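# Right the toppled can on the conveyor belt

## Task

Set the can that has tipped over upright again, resting on one of its flat ends on the belt next to the other cans. The other cans must stay upright and roughly where they started. When finished, no part of either arm may be in contact with any can.

## Robot and tools

Robot: two arms, left_arm and right_arm, each with a two-finger gripper and a wrist camera. Bases in the scene frame: left_arm at (+0.009, +0.296, +0.028) m, quat_wxyz (+1.000, 0, 0, +0.010); right_arm at (-0.005, -0.288, +0.016) m, quat_wxyz (+1.000, 0, 0, 0). A two-camera stand is fixed to the floor behind the arms. Loose objects may occasionally get a short external shove.

Frames: the scene frame has its origin at table-top height midway between the nominal bases, +z up, +x outward over the table, and left_arm on the +y side (this does not match image left/right). Fixed cameras and the table use the scene frame. Every hand pose, velocity, target and wrist-camera pose of an arm is in that arm's own base frame, and offsets move along that arm's base axes, with rotations about the Hand target's position. A gripper's fingers point along its +z and close along its y. end_effector_position is the point between the pads, just under 1 cm behind the tips. Printed poses may be off by a few cm, more at long reach.

Row layout (used by execute_actions and move): 14 numbers, each in [-1, 1]: dx, dy, dz, rx, ry, rz, opening for left_arm, then the same seven for right_arm. The first six are an offset, not a pose: measured from that arm's Hand target at the start of the action or move. Scale: 1.0 = 0.6 m for dx/dy/dz and 180 degrees for rx/ry/rz (a rotation vector). A translation longer than 1.0 is shortened along its direction. Sending the same offset again moves further. Six zeros re-command the current Hand target. Opening is absolute: +1 fully open (about 87 mm between pads), +0.5 about 69 mm, 0 about 43 mm, -0.5 about 18 mm, -1 closed. A 0 in the opening slot is a real command, so to leave a gripper alone resend its current value (see Tool commands).

execute_actions: actions = list of actions; each action is up to 15 rows, one per 1/30 s step; a short action repeats its last row to fill 15 steps. Every row counts from the action's start pose, not from the prior row. cameras: list of names, ["all"], or []; by default images come only with an empty actions list. An empty list also reports the scene number and task.

move: target = one row or up to 15 rows; all rows are offsets from the same starting Hand targets. Paths are straight, end together, last 0.5 to 10 s, and do not avoid obstacles or the other arm. speed: m/s, 0.002 to 2.9, default 0.25 (turns up to twice that in rad/s), one value or one per target. blend: metres of corner rounding per target; 0 stops at each. opening_speed: rate of opening change per second on the -1..+1 scale, at least 0.2. blocking=false returns after about 0.5 s while the move continues. The result adds a move: line such as done, off_target, moving, held or fault, and limits like paced (pose clipped) or held (steps withheld). done means at rest within 10 mm and 2 degrees; it says nothing about contact.

wait: seconds 0 to 10; arms keep their last command. stop: brakes a running move. zoom_image: camera (cam_head_left, cam_head_right, cam_left_wrist, cam_right_wrist) and region [x0, y0, x1, y1] in pixels, at most 504 by 504, from the newest images. finished_scene: scene number; ends the scene irreversibly; make no further call in that reply after ending scene 1.

Results: Hand target is the last commanded pose after clipping; the next offsets start from it. The gripper often stops short of it; resend zeros or send the remaining gap. grip_measured uses the opening scale; to hold something, command roughly 0.04 below the reading at first contact. Joint velocities may say within noise. Joint torques include the arm's own weight; numbers 1 to 3 wrap at ±28 N m. Action results list end_effector_position at some steps.

Controller behaviour: commanded orientation is limited to 40 degrees from the measured one per step; position is favoured over orientation. Friction and weight can leave the gripper low, short or tilted, so check position and orientation after each move and correct tilt. Small moves may fail or go sideways. Avoid paths close to an arm's own base (go around it). Joint ranges (rad): waist -2.618 to 3.054, shoulder 0 to 3.142, elbow 0 to 3.142 (straight at 2.901), wrist pitch -1.571 to 1.571, wrist yaw -1.571 to 1.571, wrist roll -2.094 to 2.094.

Avoid: dropping the can or releasing it while it moves; fast impacts, slams or hard presses against the belt, cans or fixtures; pushing a target far beyond a contact (an obstructed arm keeps pressing until commanded back past its gripper); arm-to-arm contact or closing one gripper on the other's fingers; wrist-camera cables touching anything; anything leaving the table. Watch motor heat: a MOTOR HOT line appears at 75 °C, a fault folds the arm at 90 °C, and at 100 °C it collapses; long stretched holds or unreachable targets heat motors.

Each tool is called after "Request:" by a JSON object that holds its "method" and its "body".

## Session

Request:
{"method": "execute_actions", "body": {"actions": []}}

Scene clock: 0.00 s.
left_arm: end_effector_position=(+0.2462, -0.1205, +0.1921) grip_measured=+0.991 end_effector_quat_wxyz=(+0.458, +0.077, +0.848, -0.256) | right_arm: end_effector_position=(+0.2117, +0.1694, +0.2819) grip_measured=+1.000 end_effector_quat_wxyz=(+0.553, -0.045, +0.811, +0.187)
Joint positions: left_arm=[-0.195 0.766 0.701 -0.435 0.36 -0.228 0.995] | right_arm=[0.947 0.761 0.962 -0.581 0.533 0.471 1]
Joint velocities: within noise
Joint torques (N m): no reading
Motor temperatures (°C): left_arm=[14 22 19 19 13 15 18] | right_arm=[15 20 22 17 17 14 17]
Heat: left arm: 22 °C; right arm: 22 °C.
Hand target: left_arm +0.2479, -0.1208, +0.1980; +0.466, +0.079, +0.843, -0.256 | right_arm +0.2125, +0.1701, +0.2896; +0.559, -0.041, +0.805, +0.194
Tool commands: left_gripper/opening=+1.0 right_gripper/opening=+1.0

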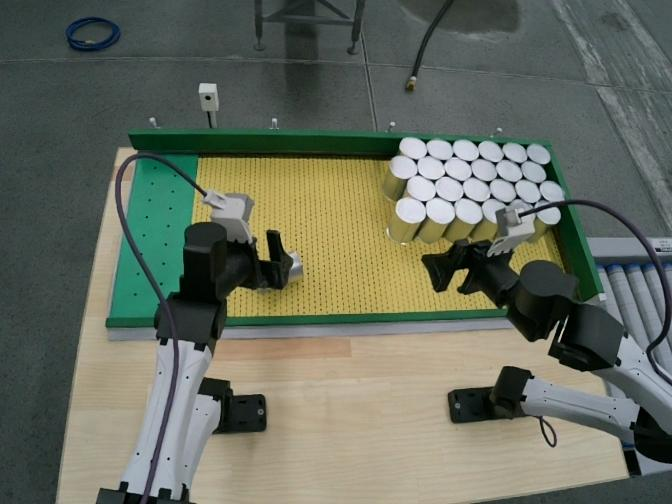

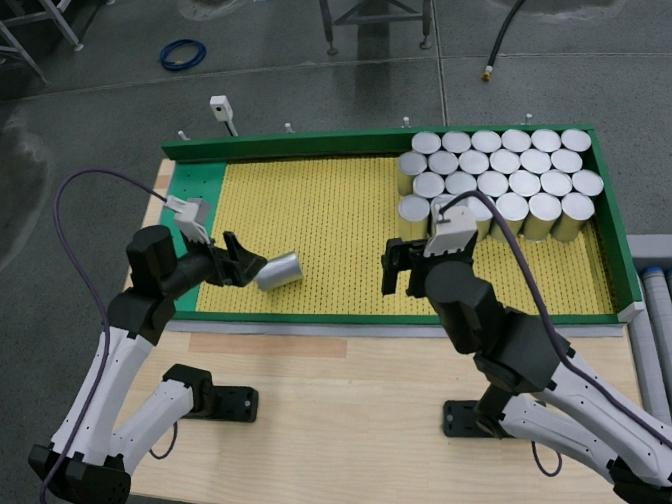

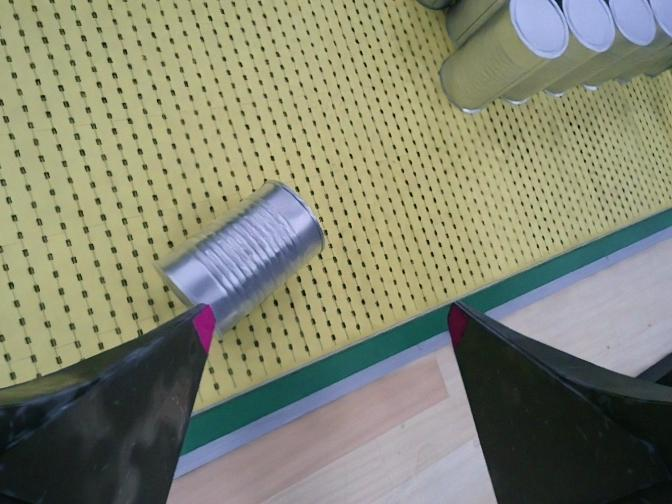

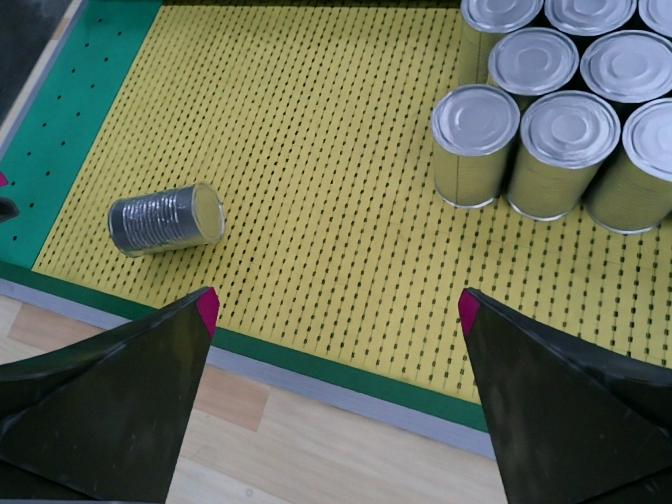

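Request:
{"method": "move", "body": {"target": [0.0885,-0.0737,-0.147,0.337,0.159,-0.303,1,0.06,-0.4,0.0,0,0,0,1], "speed": 0.4, "cameras": ["all"]}}

Scene clock: 36.47 s.
left_arm: end_effector_position=(+0.2957, -0.1624, +0.1090) grip_measured=+0.990 end_effector_quat_wxyz=(-0.001, +0.582, +0.813, -0.006) | right_arm: end_effector_position=(+0.2471, -0.0692, +0.2789) grip_measured=+1.000 end_effector_quat_wxyz=(+0.548, -0.025, +0.812, +0.199)
Joint positions: left_arm=[-0.573 1.95 1.709 -1.333 0.012 0.67 0.995] | right_arm=[-0.902 1.06 1.165 -0.975 -1.138 -0.505 1]
Joint torques (N m): left_arm=[-0.12 -8.92 7.31 0.4 -0.06 0.21] | right_arm=[-0.66 -1.07 8.76 1.3 -0.68 -0.17]
Motor temperatures (°C): left_arm=[14 22 22 24 13 15 18] | right_arm=[15 20 25 21 17 14 17]
Heat: left arm: 24 °C; right arm: 25 °C.
Hand target: left_arm +0.3010, -0.1651, +0.1099; +0.000, +0.587, +0.809, -0.001 | right_arm +0.2484, -0.0699, +0.2895; +0.559, -0.041, +0.805, +0.194
Off the commanded pose: left_arm 0.006 m, 1 deg | right_arm 0.011 m, 2 deg.
move: off_target (right_arm)

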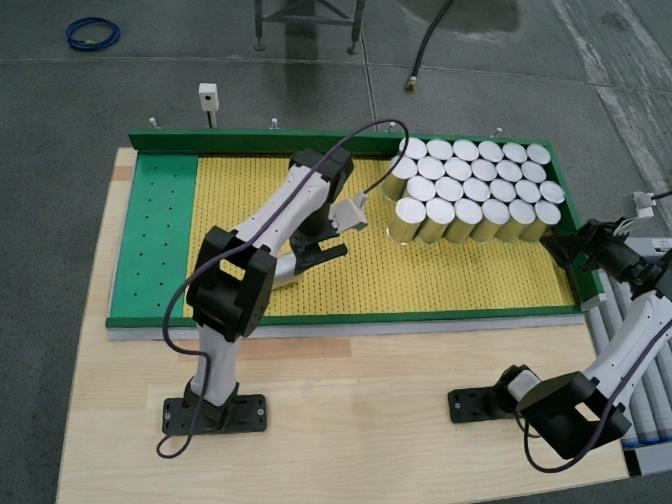

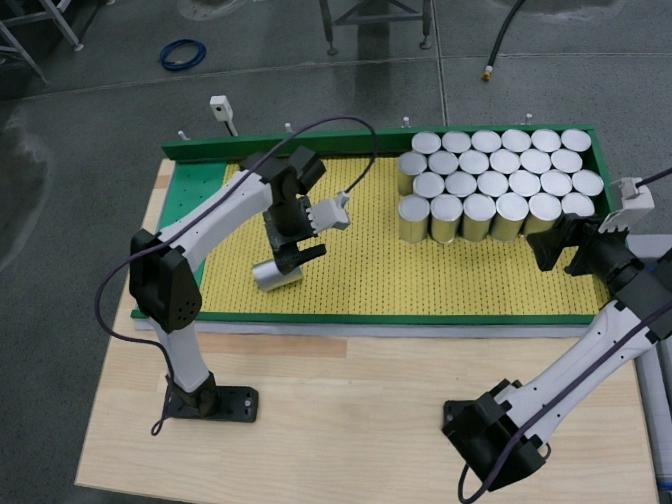

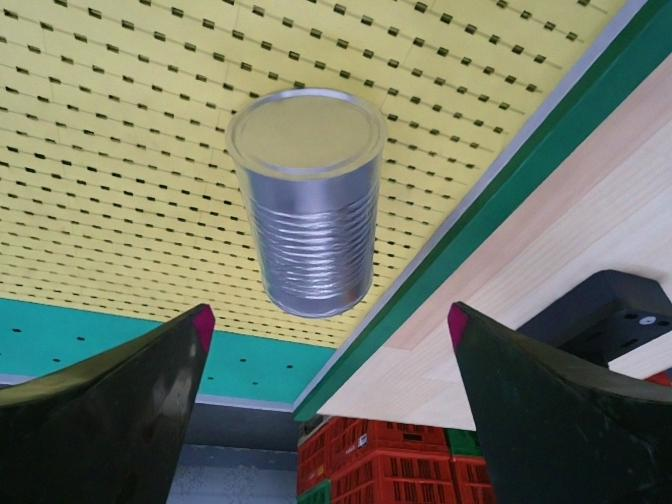

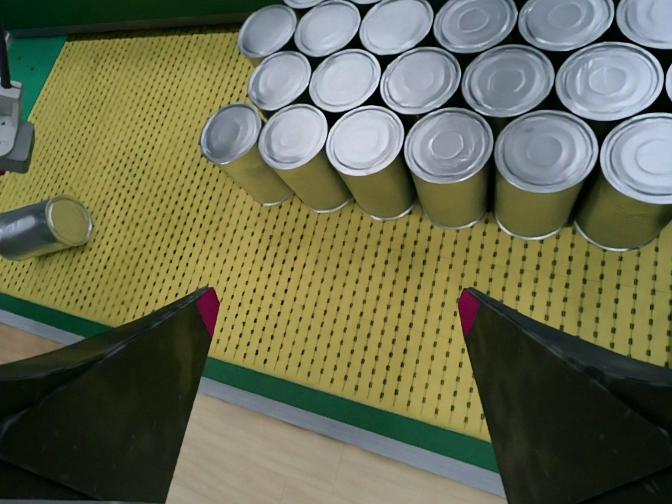

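Request:
{"method": "move", "body": {"target": [[0.0167,0.0055,-0.127,0,0,0.017,1,0,0,0,0,0,0,1],[0.0167,0.0055,-0.127,0,0,0.017,0.2,0,0,0,0,0,0,1]], "opening_speed": 0.9, "speed": 0.15, "cameras": ["cam_left_wrist"]}}

Scene clock: 45.53 s.
left_arm: end_effector_position=(+0.3093, -0.1646, +0.0414) grip_measured=+0.370 end_effector_quat_wxyz=(+0.005, +0.570, +0.821, -0.004) | right_arm: end_effector_position=(+0.2469, -0.0690, +0.2788) grip_measured=+1.000 end_effector_quat_wxyz=(+0.548, -0.026, +0.812, +0.199)
Joint positions: left_arm=[-0.557 2.023 1.544 -1.084 0.009 0.657 0.685] | right_arm=[-0.902 1.06 1.165 -0.976 -1.138 -0.507 1]
Joint torques (N m): left_arm=[0.85 -9.74 4.31 0.66 -0.02 0.06] | right_arm=[-0.68 -1.03 8.8 1.3 -0.68 -0.18]
Heat: left arm: 24 °C; right arm: 25 °C.
Hand target: left_arm +0.3109, -0.1617, +0.0337; +0.000, +0.565, +0.825, -0.001 | right_arm +0.2484, -0.0699, +0.2895; +0.559, -0.041, +0.805, +0.194
Off the commanded pose: left_arm 0.008 m, 1 deg | right_arm 0.011 m, 2 deg.
move: off_target (right_arm)
Images, in order (width x height): cam_left_wrist 672x504.

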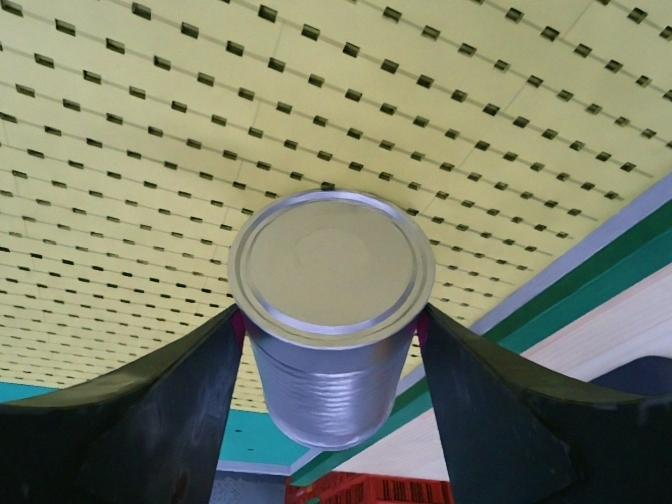

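Request:
{"method": "move", "body": {"target": [[0,0,0.22,0,0,0,0.15,0,0,0,0,0,0,1],[0.1485,-0.23,0.27,-0.410,-0.2935,0.1255,0.15,0,0,0,0,0,0,1]], "speed": [0.25,0.4], "blend": [0.03,0], "cameras": ["all"]}}

Scene clock: 67.47 s.
left_arm: end_effector_position=(+0.4002, -0.2982, +0.2056) grip_measured=+0.150 end_effector_quat_wxyz=(+0.668, +0.246, +0.659, -0.244) | right_arm: end_effector_position=(+0.2469, -0.0690, +0.2788) grip_measured=+1.000 end_effector_quat_wxyz=(+0.548, -0.026, +0.812, +0.199)
Joint positions: left_arm=[-0.605 1.628 0.835 0.803 0.103 0.006 0.575] | right_arm=[-0.902 1.06 1.165 -0.976 -1.138 -0.507 1]
Joint torques (N m): left_arm=[-0.38 -6.43 4.64 2.37 -0.14 0.06] | right_arm=[-0.66 -1.02 8.8 1.3 -0.69 -0.17]
Motor temperatures (°C): left_arm=[14 28 22 21 13 15 18] | right_arm=[15 20 26 21 17 14 17]
Heat: left arm: 28 °C; right arm: 26 °C.
Hand target: left_arm +0.4002, -0.2996, +0.1958; +0.665, +0.243, +0.664, -0.242 | right_arm +0.2484, -0.0700, +0.2896; +0.559, -0.041, +0.805, +0.194
Off the commanded pose: left_arm 0.010 m, 1 deg | right_arm 0.011 m, 2 deg.
move: off_target (right_arm)

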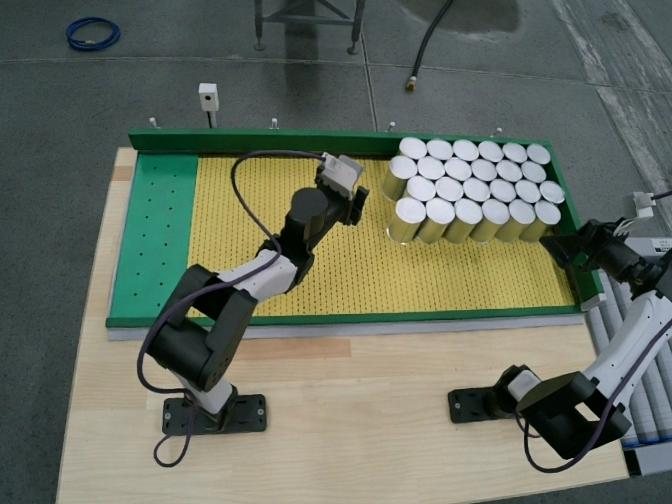

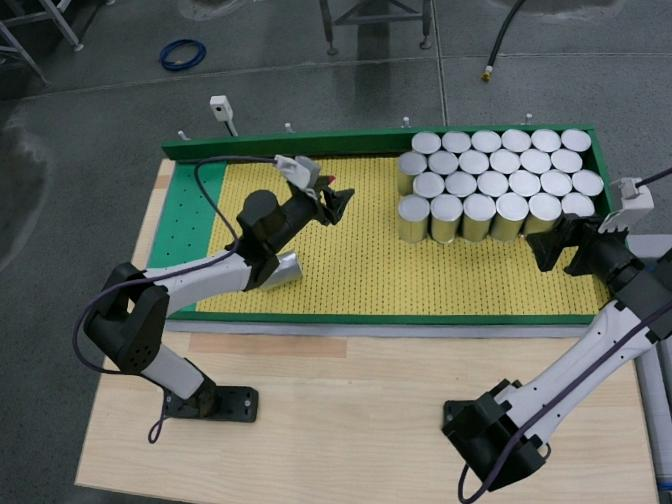

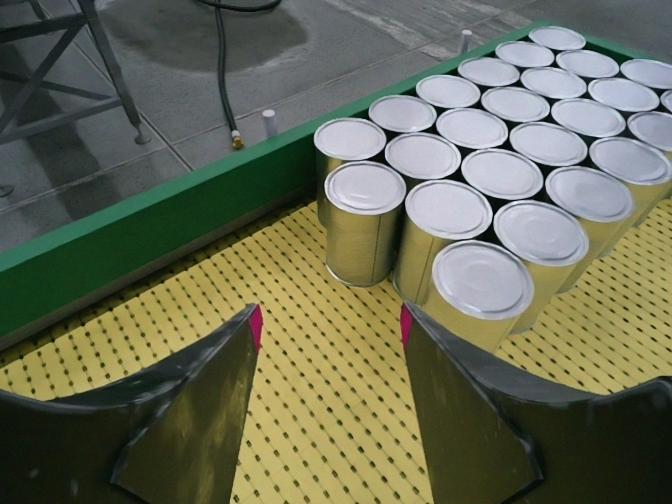

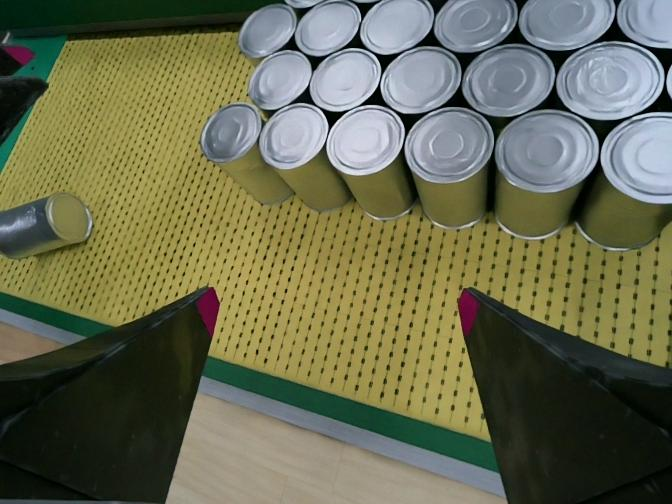

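Request:
{"method": "move", "body": {"target": [-0.149,0.23,-0.16,0.410,0.2935,-0.1255,1,0,0,0,0,0,0,1], "speed": 0.4, "cameras": ["cam_left_wrist"]}}

Scene clock: 78.50 s.
left_arm: end_effector_position=(+0.3057, -0.1585, +0.0990) grip_measured=+0.990 end_effector_quat_wxyz=(-0.001, +0.560, +0.829, -0.006) | right_arm: end_effector_position=(+0.2469, -0.0690, +0.2788) grip_measured=+1.000 end_effector_quat_wxyz=(+0.548, -0.026, +0.812, +0.199)
Joint positions: left_arm=[-0.544 1.981 1.714 -1.306 0.012 0.643 0.995] | right_arm=[-0.902 1.06 1.165 -0.976 -1.138 -0.507 1]
Joint torques (N m): left_arm=[-0.32 -9.2 7.32 0.43 -0.07 0.21] | right_arm=[-0.66 -1.03 8.81 1.31 -0.68 -0.17]
Heat: left arm: 29 °C; right arm: 26 °C.
Hand target: left_arm +0.3107, -0.1616, +0.0997; +0.000, +0.566, +0.825, -0.001 | right_arm +0.2484, -0.0700, +0.2896; +0.559, -0.041, +0.805, +0.194
Off the commanded pose: left_arm 0.006 m, 1 deg | right_arm 0.011 m, 2 deg.
move: off_target (right_arm)
Images, in order (width x height): cam_left_wrist 672x504.

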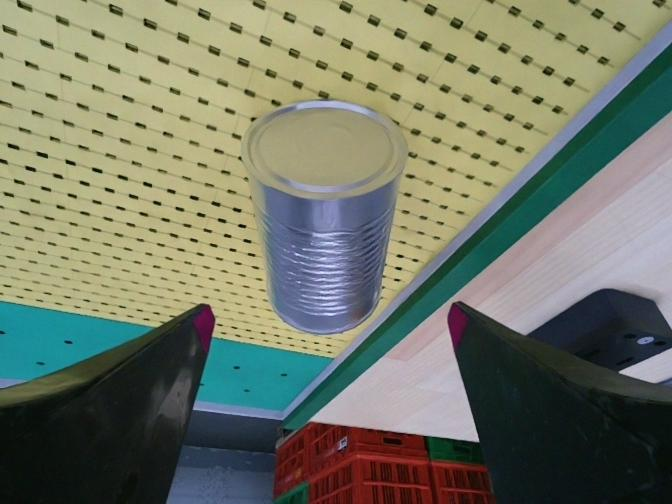

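Request:
{"method": "move", "body": {"target": [0,0,-0.132,0,0,0,1,0,0,0,0,0,0,1], "speed": 0.12, "cameras": ["cam_left_wrist"]}}

Scene clock: 85.10 s.
left_arm: end_effector_position=(+0.3106, -0.1612, +0.0289) grip_measured=+0.990 end_effector_quat_wxyz=(+0.005, +0.560, +0.829, -0.006) | right_arm: end_effector_position=(+0.2469, -0.0690, +0.2788) grip_measured=+1.000 end_effector_quat_wxyz=(+0.548, -0.026, +0.812, +0.199)
Joint positions: left_arm=[-0.544 2.035 1.511 -1.038 0.012 0.644 0.995] | right_arm=[-0.902 1.06 1.165 -0.976 -1.138 -0.507 1]
Joint torques (N m): left_arm=[-0.31 -9.63 4.22 0.69 -0.05 0.21] | right_arm=[-0.7 -1.03 8.83 1.31 -0.68 -0.18]
Heat: left arm: 30 °C; right arm: 26 °C.
Hand target: left_arm +0.3108, -0.1617, +0.0205; +0.000, +0.566, +0.825, -0.001 | right_arm +0.2484, -0.0700, +0.2896; +0.559, -0.041, +0.805, +0.194
Off the commanded pose: left_arm 0.008 m, 1 deg | right_arm 0.011 m, 2 deg.
move: off_target (right_arm)
Images, in order (width x height): cam_left_wrist 672x504.

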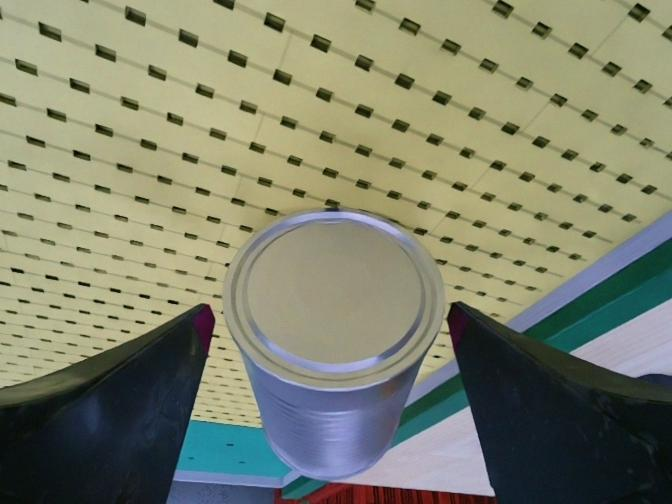

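Request:
{"method": "move", "body": {"target": [[-0.005,0.013,-0.006,0,0,0,1,0,0,0,0,0,0,1],[-0.005,0.013,-0.006,0,0,0,0.25,0,0,0,0,0,0,1]], "opening_speed": 0.9, "speed": 0.1, "cameras": ["cam_left_wrist"]}}

Scene clock: 91.33 s.
left_arm: end_effector_position=(+0.3056, -0.1573, +0.0195) grip_measured=+0.426 end_effector_quat_wxyz=(-0.002, +0.566, +0.825, -0.005) | right_arm: end_effector_position=(+0.2469, -0.0690, +0.2788) grip_measured=+1.000 end_effector_quat_wxyz=(+0.548, -0.026, +0.812, +0.199)
Joint positions: left_arm=[-0.544 2.035 1.47 -1.011 0.01 0.658 0.713] | right_arm=[-0.902 1.06 1.165 -0.976 -1.138 -0.507 1]
Joint torques (N m): left_arm=[0.94 -11.36 3.93 0.64 -0.03 0.21] | right_arm=[-0.68 -1.01 8.81 1.3 -0.68 -0.17]
Heat: left arm: 30 °C; right arm: 27 °C.
Hand target: left_arm +0.3078, -0.1538, +0.0169; +0.000, +0.566, +0.825, -0.001 | right_arm +0.2484, -0.0700, +0.2896; +0.559, -0.041, +0.805, +0.194
Off the commanded pose: left_arm 0.005 m, 1 deg | right_arm 0.011 m, 2 deg.
move: off_target (right_arm)
Images, in order (width x height): cam_left_wrist 672x504.

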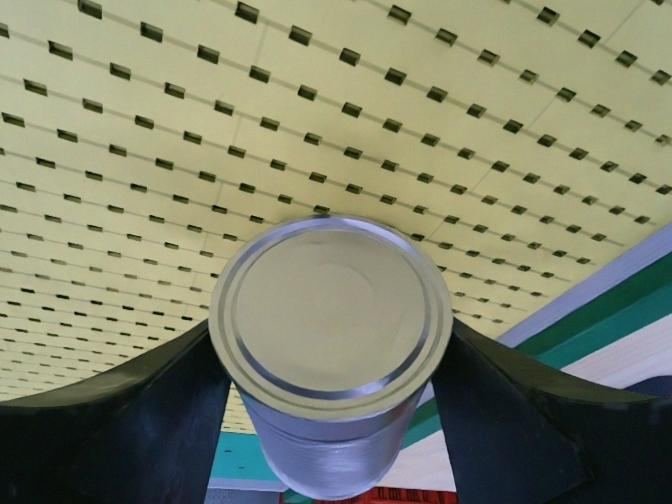

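Request:
{"method": "move", "body": {"target": [0,0,0.12,0,0,0,0.1,0,0,0,0,0,0,1], "speed": 0.1, "cameras": ["cam_left_wrist"]}}

Scene clock: 95.03 s.
left_arm: end_effector_position=(+0.3010, -0.1545, +0.0585) grip_measured=+0.430 end_effector_quat_wxyz=(-0.032, +0.566, +0.824, -0.007) | right_arm: end_effector_position=(+0.2469, -0.0690, +0.2788) grip_measured=+1.000 end_effector_quat_wxyz=(+0.548, -0.026, +0.812, +0.199)
Joint positions: left_arm=[-0.544 2.035 1.619 -1.22 0.01 0.659 0.715] | right_arm=[-0.902 1.06 1.165 -0.976 -1.138 -0.507 1]
Joint torques (N m): left_arm=[0.91 -17.26 7.77 0.01 -0.04 0.19] | right_arm=[-0.69 -1.01 8.84 1.3 -0.69 -0.18]
Heat: left arm: 31 °C; right arm: 27 °C.
Hand target: left_arm +0.3078, -0.1538, +0.0889; +0.000, +0.566, +0.825, -0.001 | right_arm +0.2484, -0.0700, +0.2896; +0.559, -0.041, +0.805, +0.194
Off the commanded pose: left_arm 0.031 m, 4 deg | right_arm 0.011 m, 2 deg.
move: off_target (left_arm, right_arm)
Images, in order (width x height): cam_left_wrist 672x504.

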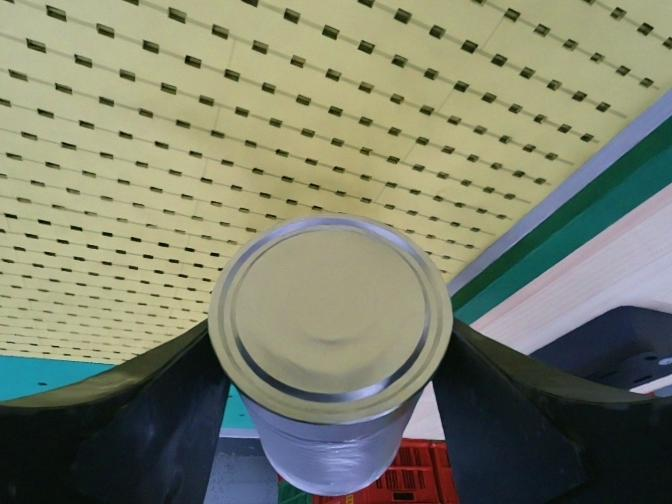

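Request:
{"method": "move", "body": {"target": [[0,0,0.17,0,0,0,0.1,0,0,0,0,0,0,1],[0.162,-0.318,0.2,-0.410,-0.2935,0.1255,0.1,0,0,0,0,0,0,1]], "speed": [0.25,0.35], "blend": [0.03,0], "cameras": ["all"]}}

Scene clock: 104.40 s.
left_arm: end_effector_position=(+0.3977, -0.3368, +0.1792) grip_measured=+0.430 end_effector_quat_wxyz=(+0.622, +0.261, +0.702, -0.229) | right_arm: end_effector_position=(+0.2469, -0.0690, +0.2788) grip_measured=+1.000 end_effector_quat_wxyz=(+0.548, -0.026, +0.812, +0.199)
Joint positions: left_arm=[-0.7 1.718 0.965 0.632 0.009 0.005 0.715] | right_arm=[-0.902 1.06 1.165 -0.976 -1.138 -0.507 1]
Joint torques (N m): left_arm=[-0.38 -9.26 6.26 3.29 -0.16 0.06] | right_arm=[-0.68 -1.02 8.79 1.3 -0.69 -0.18]
Motor temperatures (°C): left_arm=[14 35 24 22 13 15 18] | right_arm=[15 20 27 21 18 14 17]
Heat: left arm: 35 °C; right arm: 27 °C.
Hand target: left_arm +0.4049, -0.3446, +0.2089; +0.664, +0.243, +0.664, -0.242 | right_arm +0.2484, -0.0700, +0.2896; +0.559, -0.041, +0.805, +0.194
Off the commanded pose: left_arm 0.032 m, 7 deg | right_arm 0.011 m, 2 deg.
move: off_target (left_arm, right_arm)

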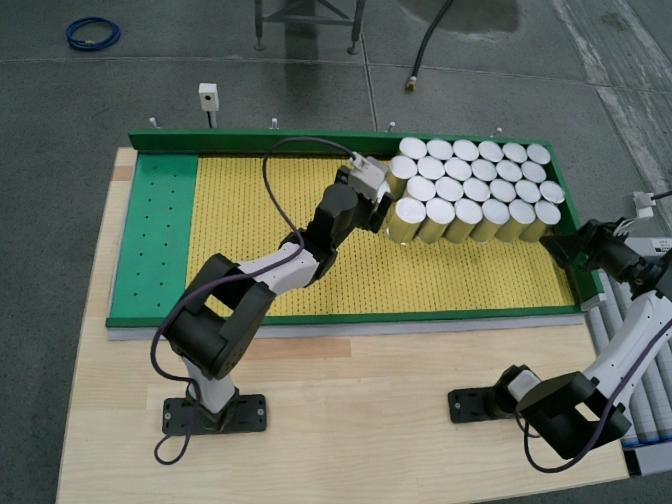

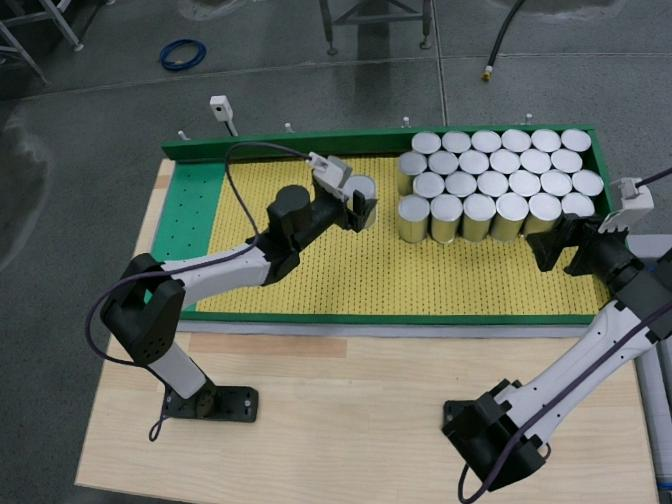

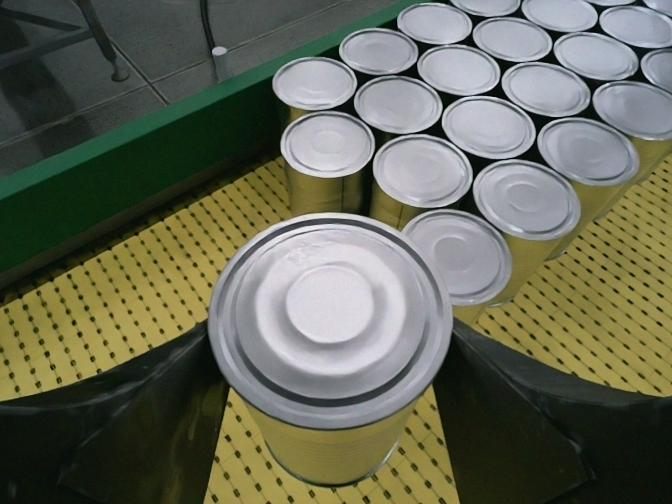

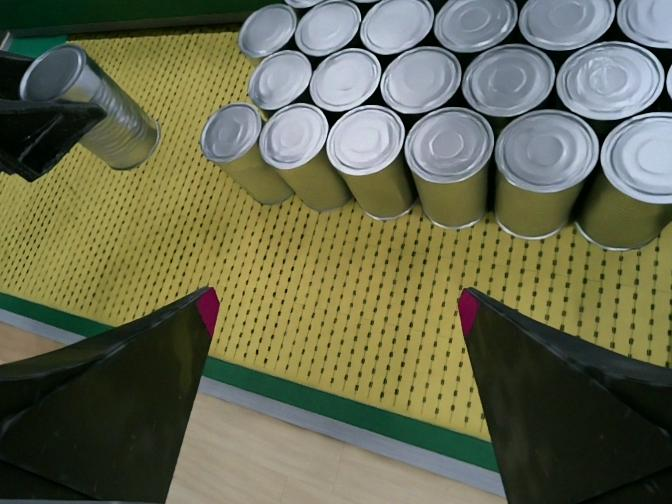

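Request:
{"method": "move", "body": {"target": [[0,-0.025,-0.14,-0.029,-0.034,0,0.1,0,0,0,0,0,0,1],[0,-0.025,-0.175,-0.029,-0.034,0,0.1,0,0,0,0,0,0,1]], "speed": [0.2,0.05], "blend": [0.01,0], "cameras": ["cam_left_wrist","cam_right_wrist"]}}

Request:
{"method": "zoom_image", "body": {"camera": "cam_right_wrist", "region": [0, 0, 280, 210]}}

Scene clock: 115.20 s.
left_arm: end_effector_position=(+0.3985, -0.3528, +0.0744) grip_measured=+0.428 end_effector_quat_wxyz=(+0.671, +0.244, +0.655, -0.247) | right_arm: end_effector_position=(+0.2469, -0.0690, +0.2788) grip_measured=+1.000 end_effector_quat_wxyz=(+0.548, -0.026, +0.812, +0.199)
Joint positions: left_arm=[-0.733 2.153 0.823 1.351 -0.023 0.004 0.714] | right_arm=[-0.902 1.06 1.165 -0.976 -1.138 -0.507 1]
Joint torques (N m): left_arm=[-0.34 -10.22 5.55 3.16 -0.16 0.13] | right_arm=[-0.68 -1.01 8.79 1.3 -0.68 -0.18]
Motor temperatures (°C): left_arm=[14 35 24 27 13 15 19] | right_arm=[15 20 27 21 18 14 17]
Heat: left arm: 35 °C; right arm: 27 °C.
Hand target: left_arm +0.4049, -0.3596, +0.1040; +0.709, +0.225, +0.616, -0.258 | right_arm +0.2484, -0.0700, +0.2896; +0.559, -0.041, +0.805, +0.194
Off the commanded pose: left_arm 0.031 m, 7 deg | right_arm 0.011 m, 2 deg.
move: off_target (left_arm, right_arm)
Images, in order (width x height): cam_left_wrist 672x504, cam_right_wrist 672x504.

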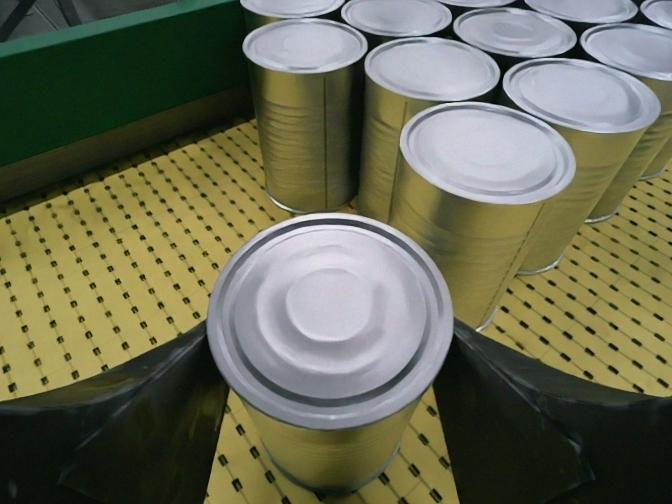

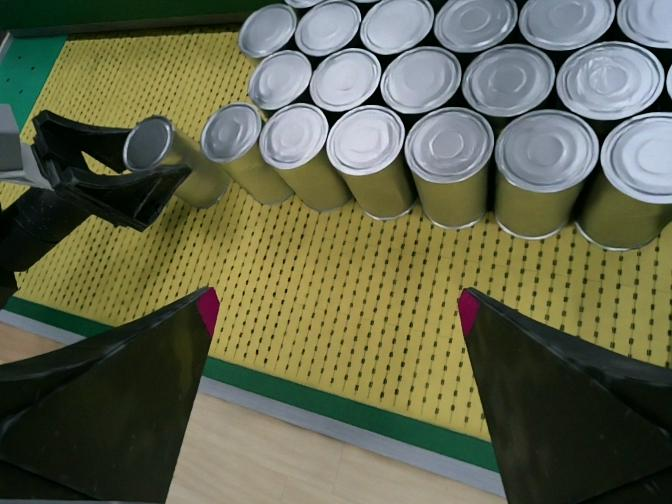

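Scaled by 1.800 from the camera's 672x504 image, which has a finer 960x720 frame.

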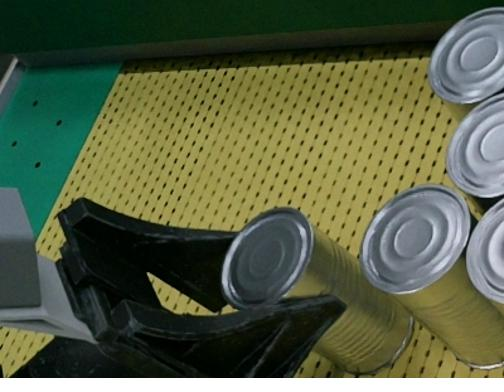

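Request:
{"method": "move", "body": {"target": [-0.005,0.005,-0.05,0,0,0,0.1,0,0,0,0,0,0,1], "speed": 0.04, "cameras": ["cam_left_wrist","cam_right_wrist"]}}

Request:
{"method": "zoom_image", "body": {"camera": "cam_right_wrist", "region": [60, 60, 320, 240]}}

Scene clock: 120.07 s.
left_arm: end_effector_position=(+0.4017, -0.3557, +0.0714) grip_measured=+0.426 end_effector_quat_wxyz=(+0.686, +0.239, +0.640, -0.252) | right_arm: end_effector_position=(+0.2469, -0.0690, +0.2788) grip_measured=+1.000 end_effector_quat_wxyz=(+0.548, -0.026, +0.812, +0.199)
Joint positions: left_arm=[-0.733 2.214 0.839 1.443 -0.023 0.007 0.713] | right_arm=[-0.902 1.06 1.165 -0.976 -1.138 -0.507 1]
Joint torques (N m): left_arm=[-0.21 -6.13 3.73 3.34 -0.15 0.09] | right_arm=[-0.66 -0.99 8.8 1.3 -0.68 -0.18]
Heat: left arm: 35 °C; right arm: 27 °C.
Hand target: left_arm +0.4020, -0.3566, +0.0740; +0.709, +0.225, +0.616, -0.258 | right_arm +0.2484, -0.0700, +0.2896; +0.559, -0.041, +0.805, +0.194
Off the commanded pose: left_arm 0.003 m, 4 deg | right_arm 0.011 m, 2 deg.
move: off_target (left_arm, right_arm)
Images, in order (width x height): cam_left_wrist 672x504, cam_right_wrist 672x504.

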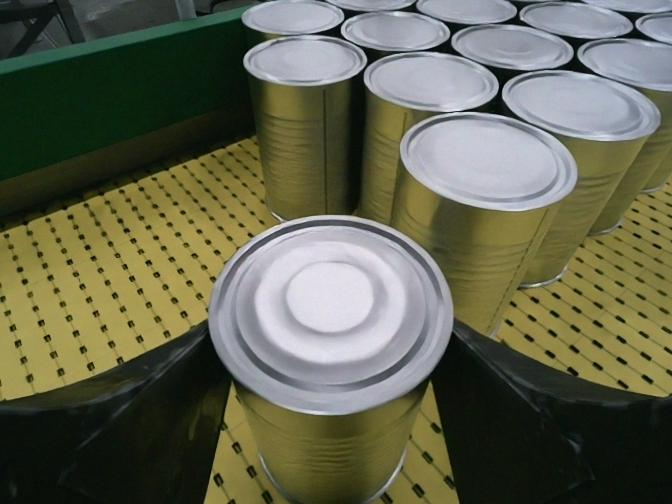

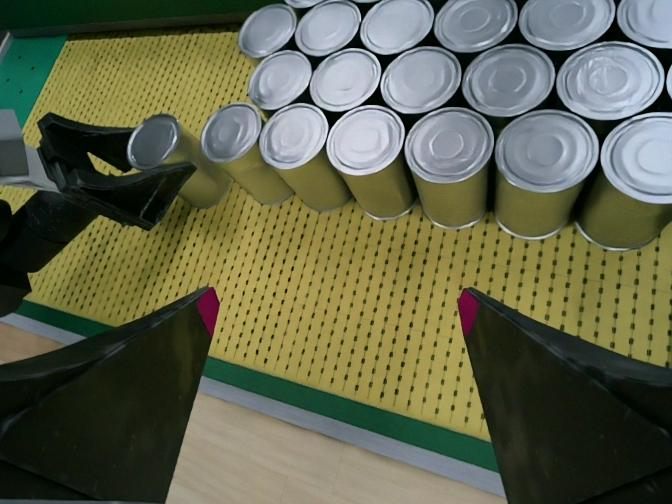

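Scaled by 1.938 from the camera's 672x504 image, which has a finer 960x720 frame.

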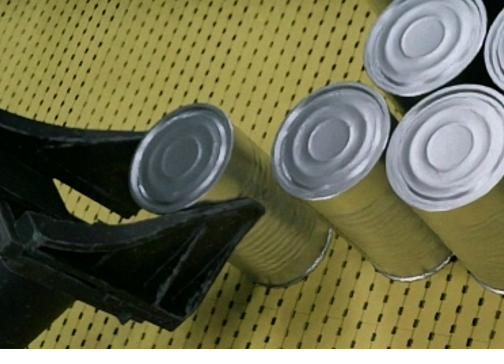

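Request:
{"method": "move", "body": {"target": [[0,0,-0.01,0.02,0.023,0,0.1,0,0,0,0,0,0,1],[0,0,-0.01,0.02,0.023,0,0.52,0,0,0,0,0,0,1]], "speed": 0.05, "opening_speed": 0.2, "cameras": ["cam_left_wrist","cam_right_wrist"]}}

Request:
{"method": "zoom_image", "body": {"camera": "cam_right_wrist", "region": [60, 60, 320, 240]}}

Scene clock: 127.63 s.
left_arm: end_effector_position=(+0.4014, -0.3553, +0.0639) grip_measured=+0.520 end_effector_quat_wxyz=(+0.676, +0.243, +0.651, -0.247) | right_arm: end_effector_position=(+0.2469, -0.0690, +0.2788) grip_measured=+1.000 end_effector_quat_wxyz=(+0.548, -0.026, +0.812, +0.199)
Joint positions: left_arm=[-0.733 2.212 0.841 1.406 -0.024 0.008 0.76] | right_arm=[-0.902 1.06 1.165 -0.976 -1.138 -0.507 1]
Joint torques (N m): left_arm=[-0.23 -11.62 4 2.15 -0.16 0.07] | right_arm=[-0.68 -1.01 8.77 1.3 -0.69 -0.17]
Heat: left arm: 35 °C; right arm: 27 °C.
Hand target: left_arm +0.4020, -0.3566, +0.0680; +0.679, +0.237, +0.649, -0.247 | right_arm +0.2484, -0.0700, +0.2896; +0.559, -0.041, +0.805, +0.194
Off the commanded pose: left_arm 0.004 m, 1 deg | right_arm 0.011 m, 2 deg.
move: off_target (right_arm)
Images, in order (width x height): cam_left_wrist 672x504, cam_right_wrist 672x504.

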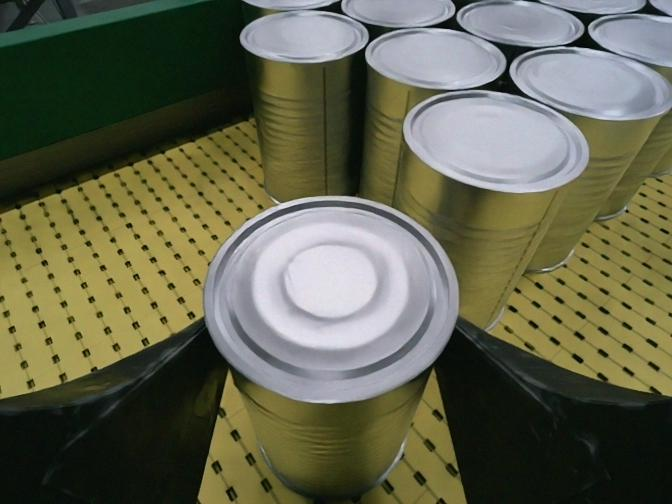

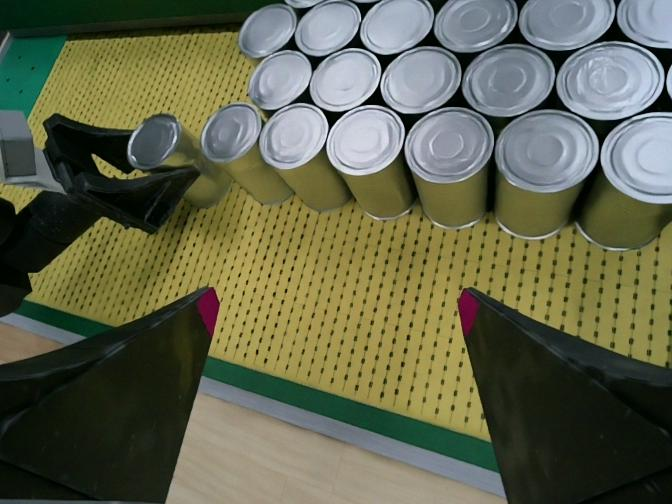

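Scaled by 1.938 from the camera's 672x504 image, which has a finer 960x720 frame.

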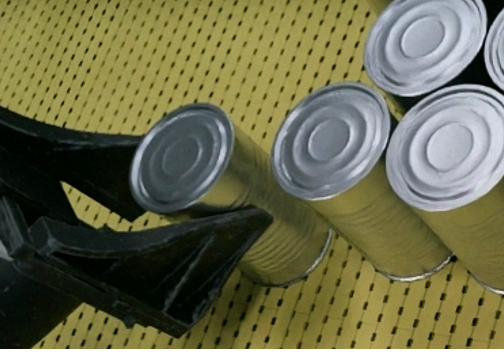

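Request:
{"method": "move", "body": {"target": [[0,0,0,0,0,0,0.95,0,0,0,0,0,0,1],[-0.12,0.1,0.02,0,0,0,0.95,0,0,0,0,0,0,1],[-0.2,0.2,0.15,0,0,0,0.95,0,0,0,0,0,0,1]], "speed": 0.18, "blend": [0,0.02,0], "opening_speed": 1.0, "cameras": ["cam_left_wrist","cam_head_right","cam_head_left"]}}

Scene clock: 133.70 s.
left_arm: end_effector_position=(+0.2814, -0.2373, +0.1512) grip_measured=+0.950 end_effector_quat_wxyz=(+0.674, +0.240, +0.655, -0.243) | right_arm: end_effector_position=(+0.2469, -0.0690, +0.2788) grip_measured=+1.000 end_effector_quat_wxyz=(+0.548, -0.026, +0.812, +0.199)
Joint positions: left_arm=[-0.705 1.263 0.233 1.057 -0.008 0.005 0.975] | right_arm=[-0.902 1.06 1.165 -0.976 -1.138 -0.507 1]
Joint torques (N m): left_arm=[0.99 -5.27 5.23 2.1 0.12 0.08] | right_arm=[-0.65 -0.99 8.8 1.3 -0.68 -0.17]
Heat: left arm: 36 °C; right arm: 27 °C.
Hand target: left_arm +0.2820, -0.2366, +0.1579; +0.679, +0.238, +0.649, -0.247 | right_arm +0.2484, -0.0700, +0.2896; +0.559, -0.041, +0.805, +0.194
Off the commanded pose: left_arm 0.007 m, 1 deg | right_arm 0.011 m, 2 deg.
move: off_target (right_arm)
Images, in order (width x height): cam_head_left 672x504, cam_head_right 672x504, cam_left_wrist 672x504.

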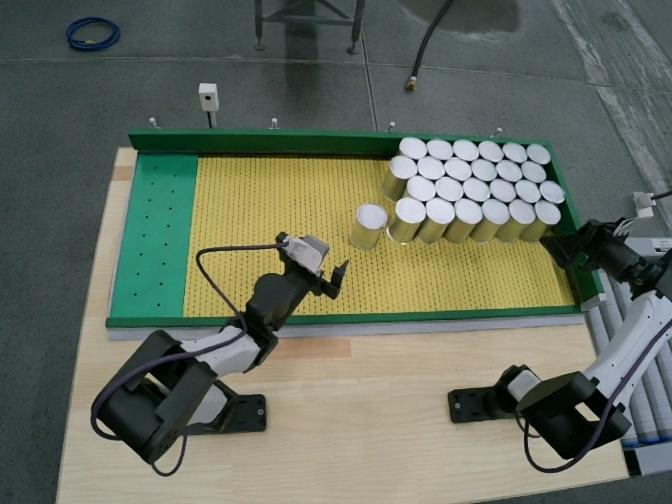

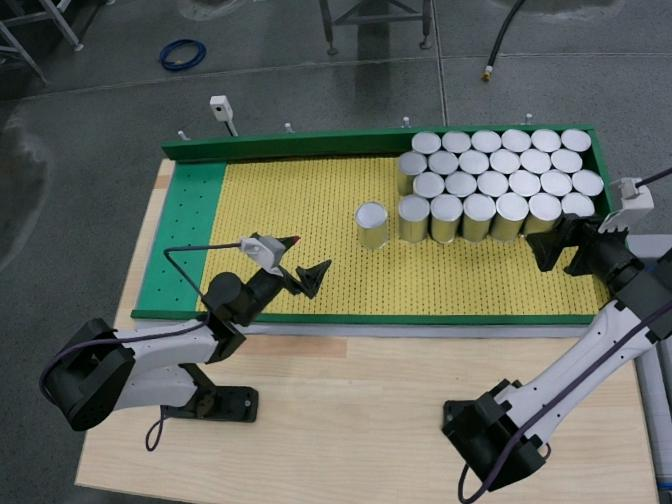

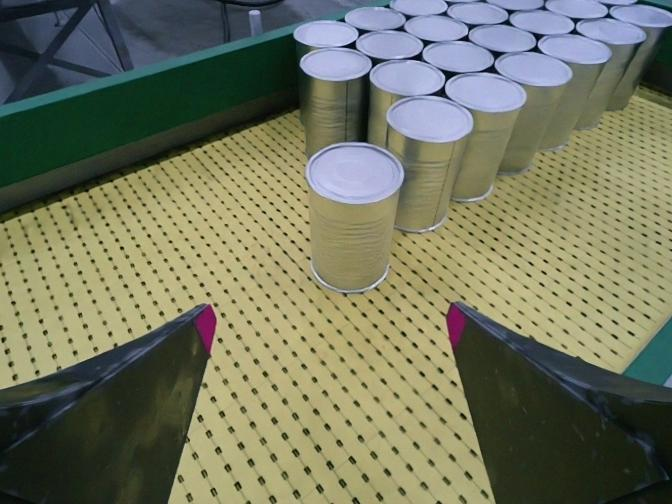

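Standing, about 2–3 cm beside the group.

Request:
{"method": "finished_scene", "body": {"scene": 2}}

The scene is finished: the task was done.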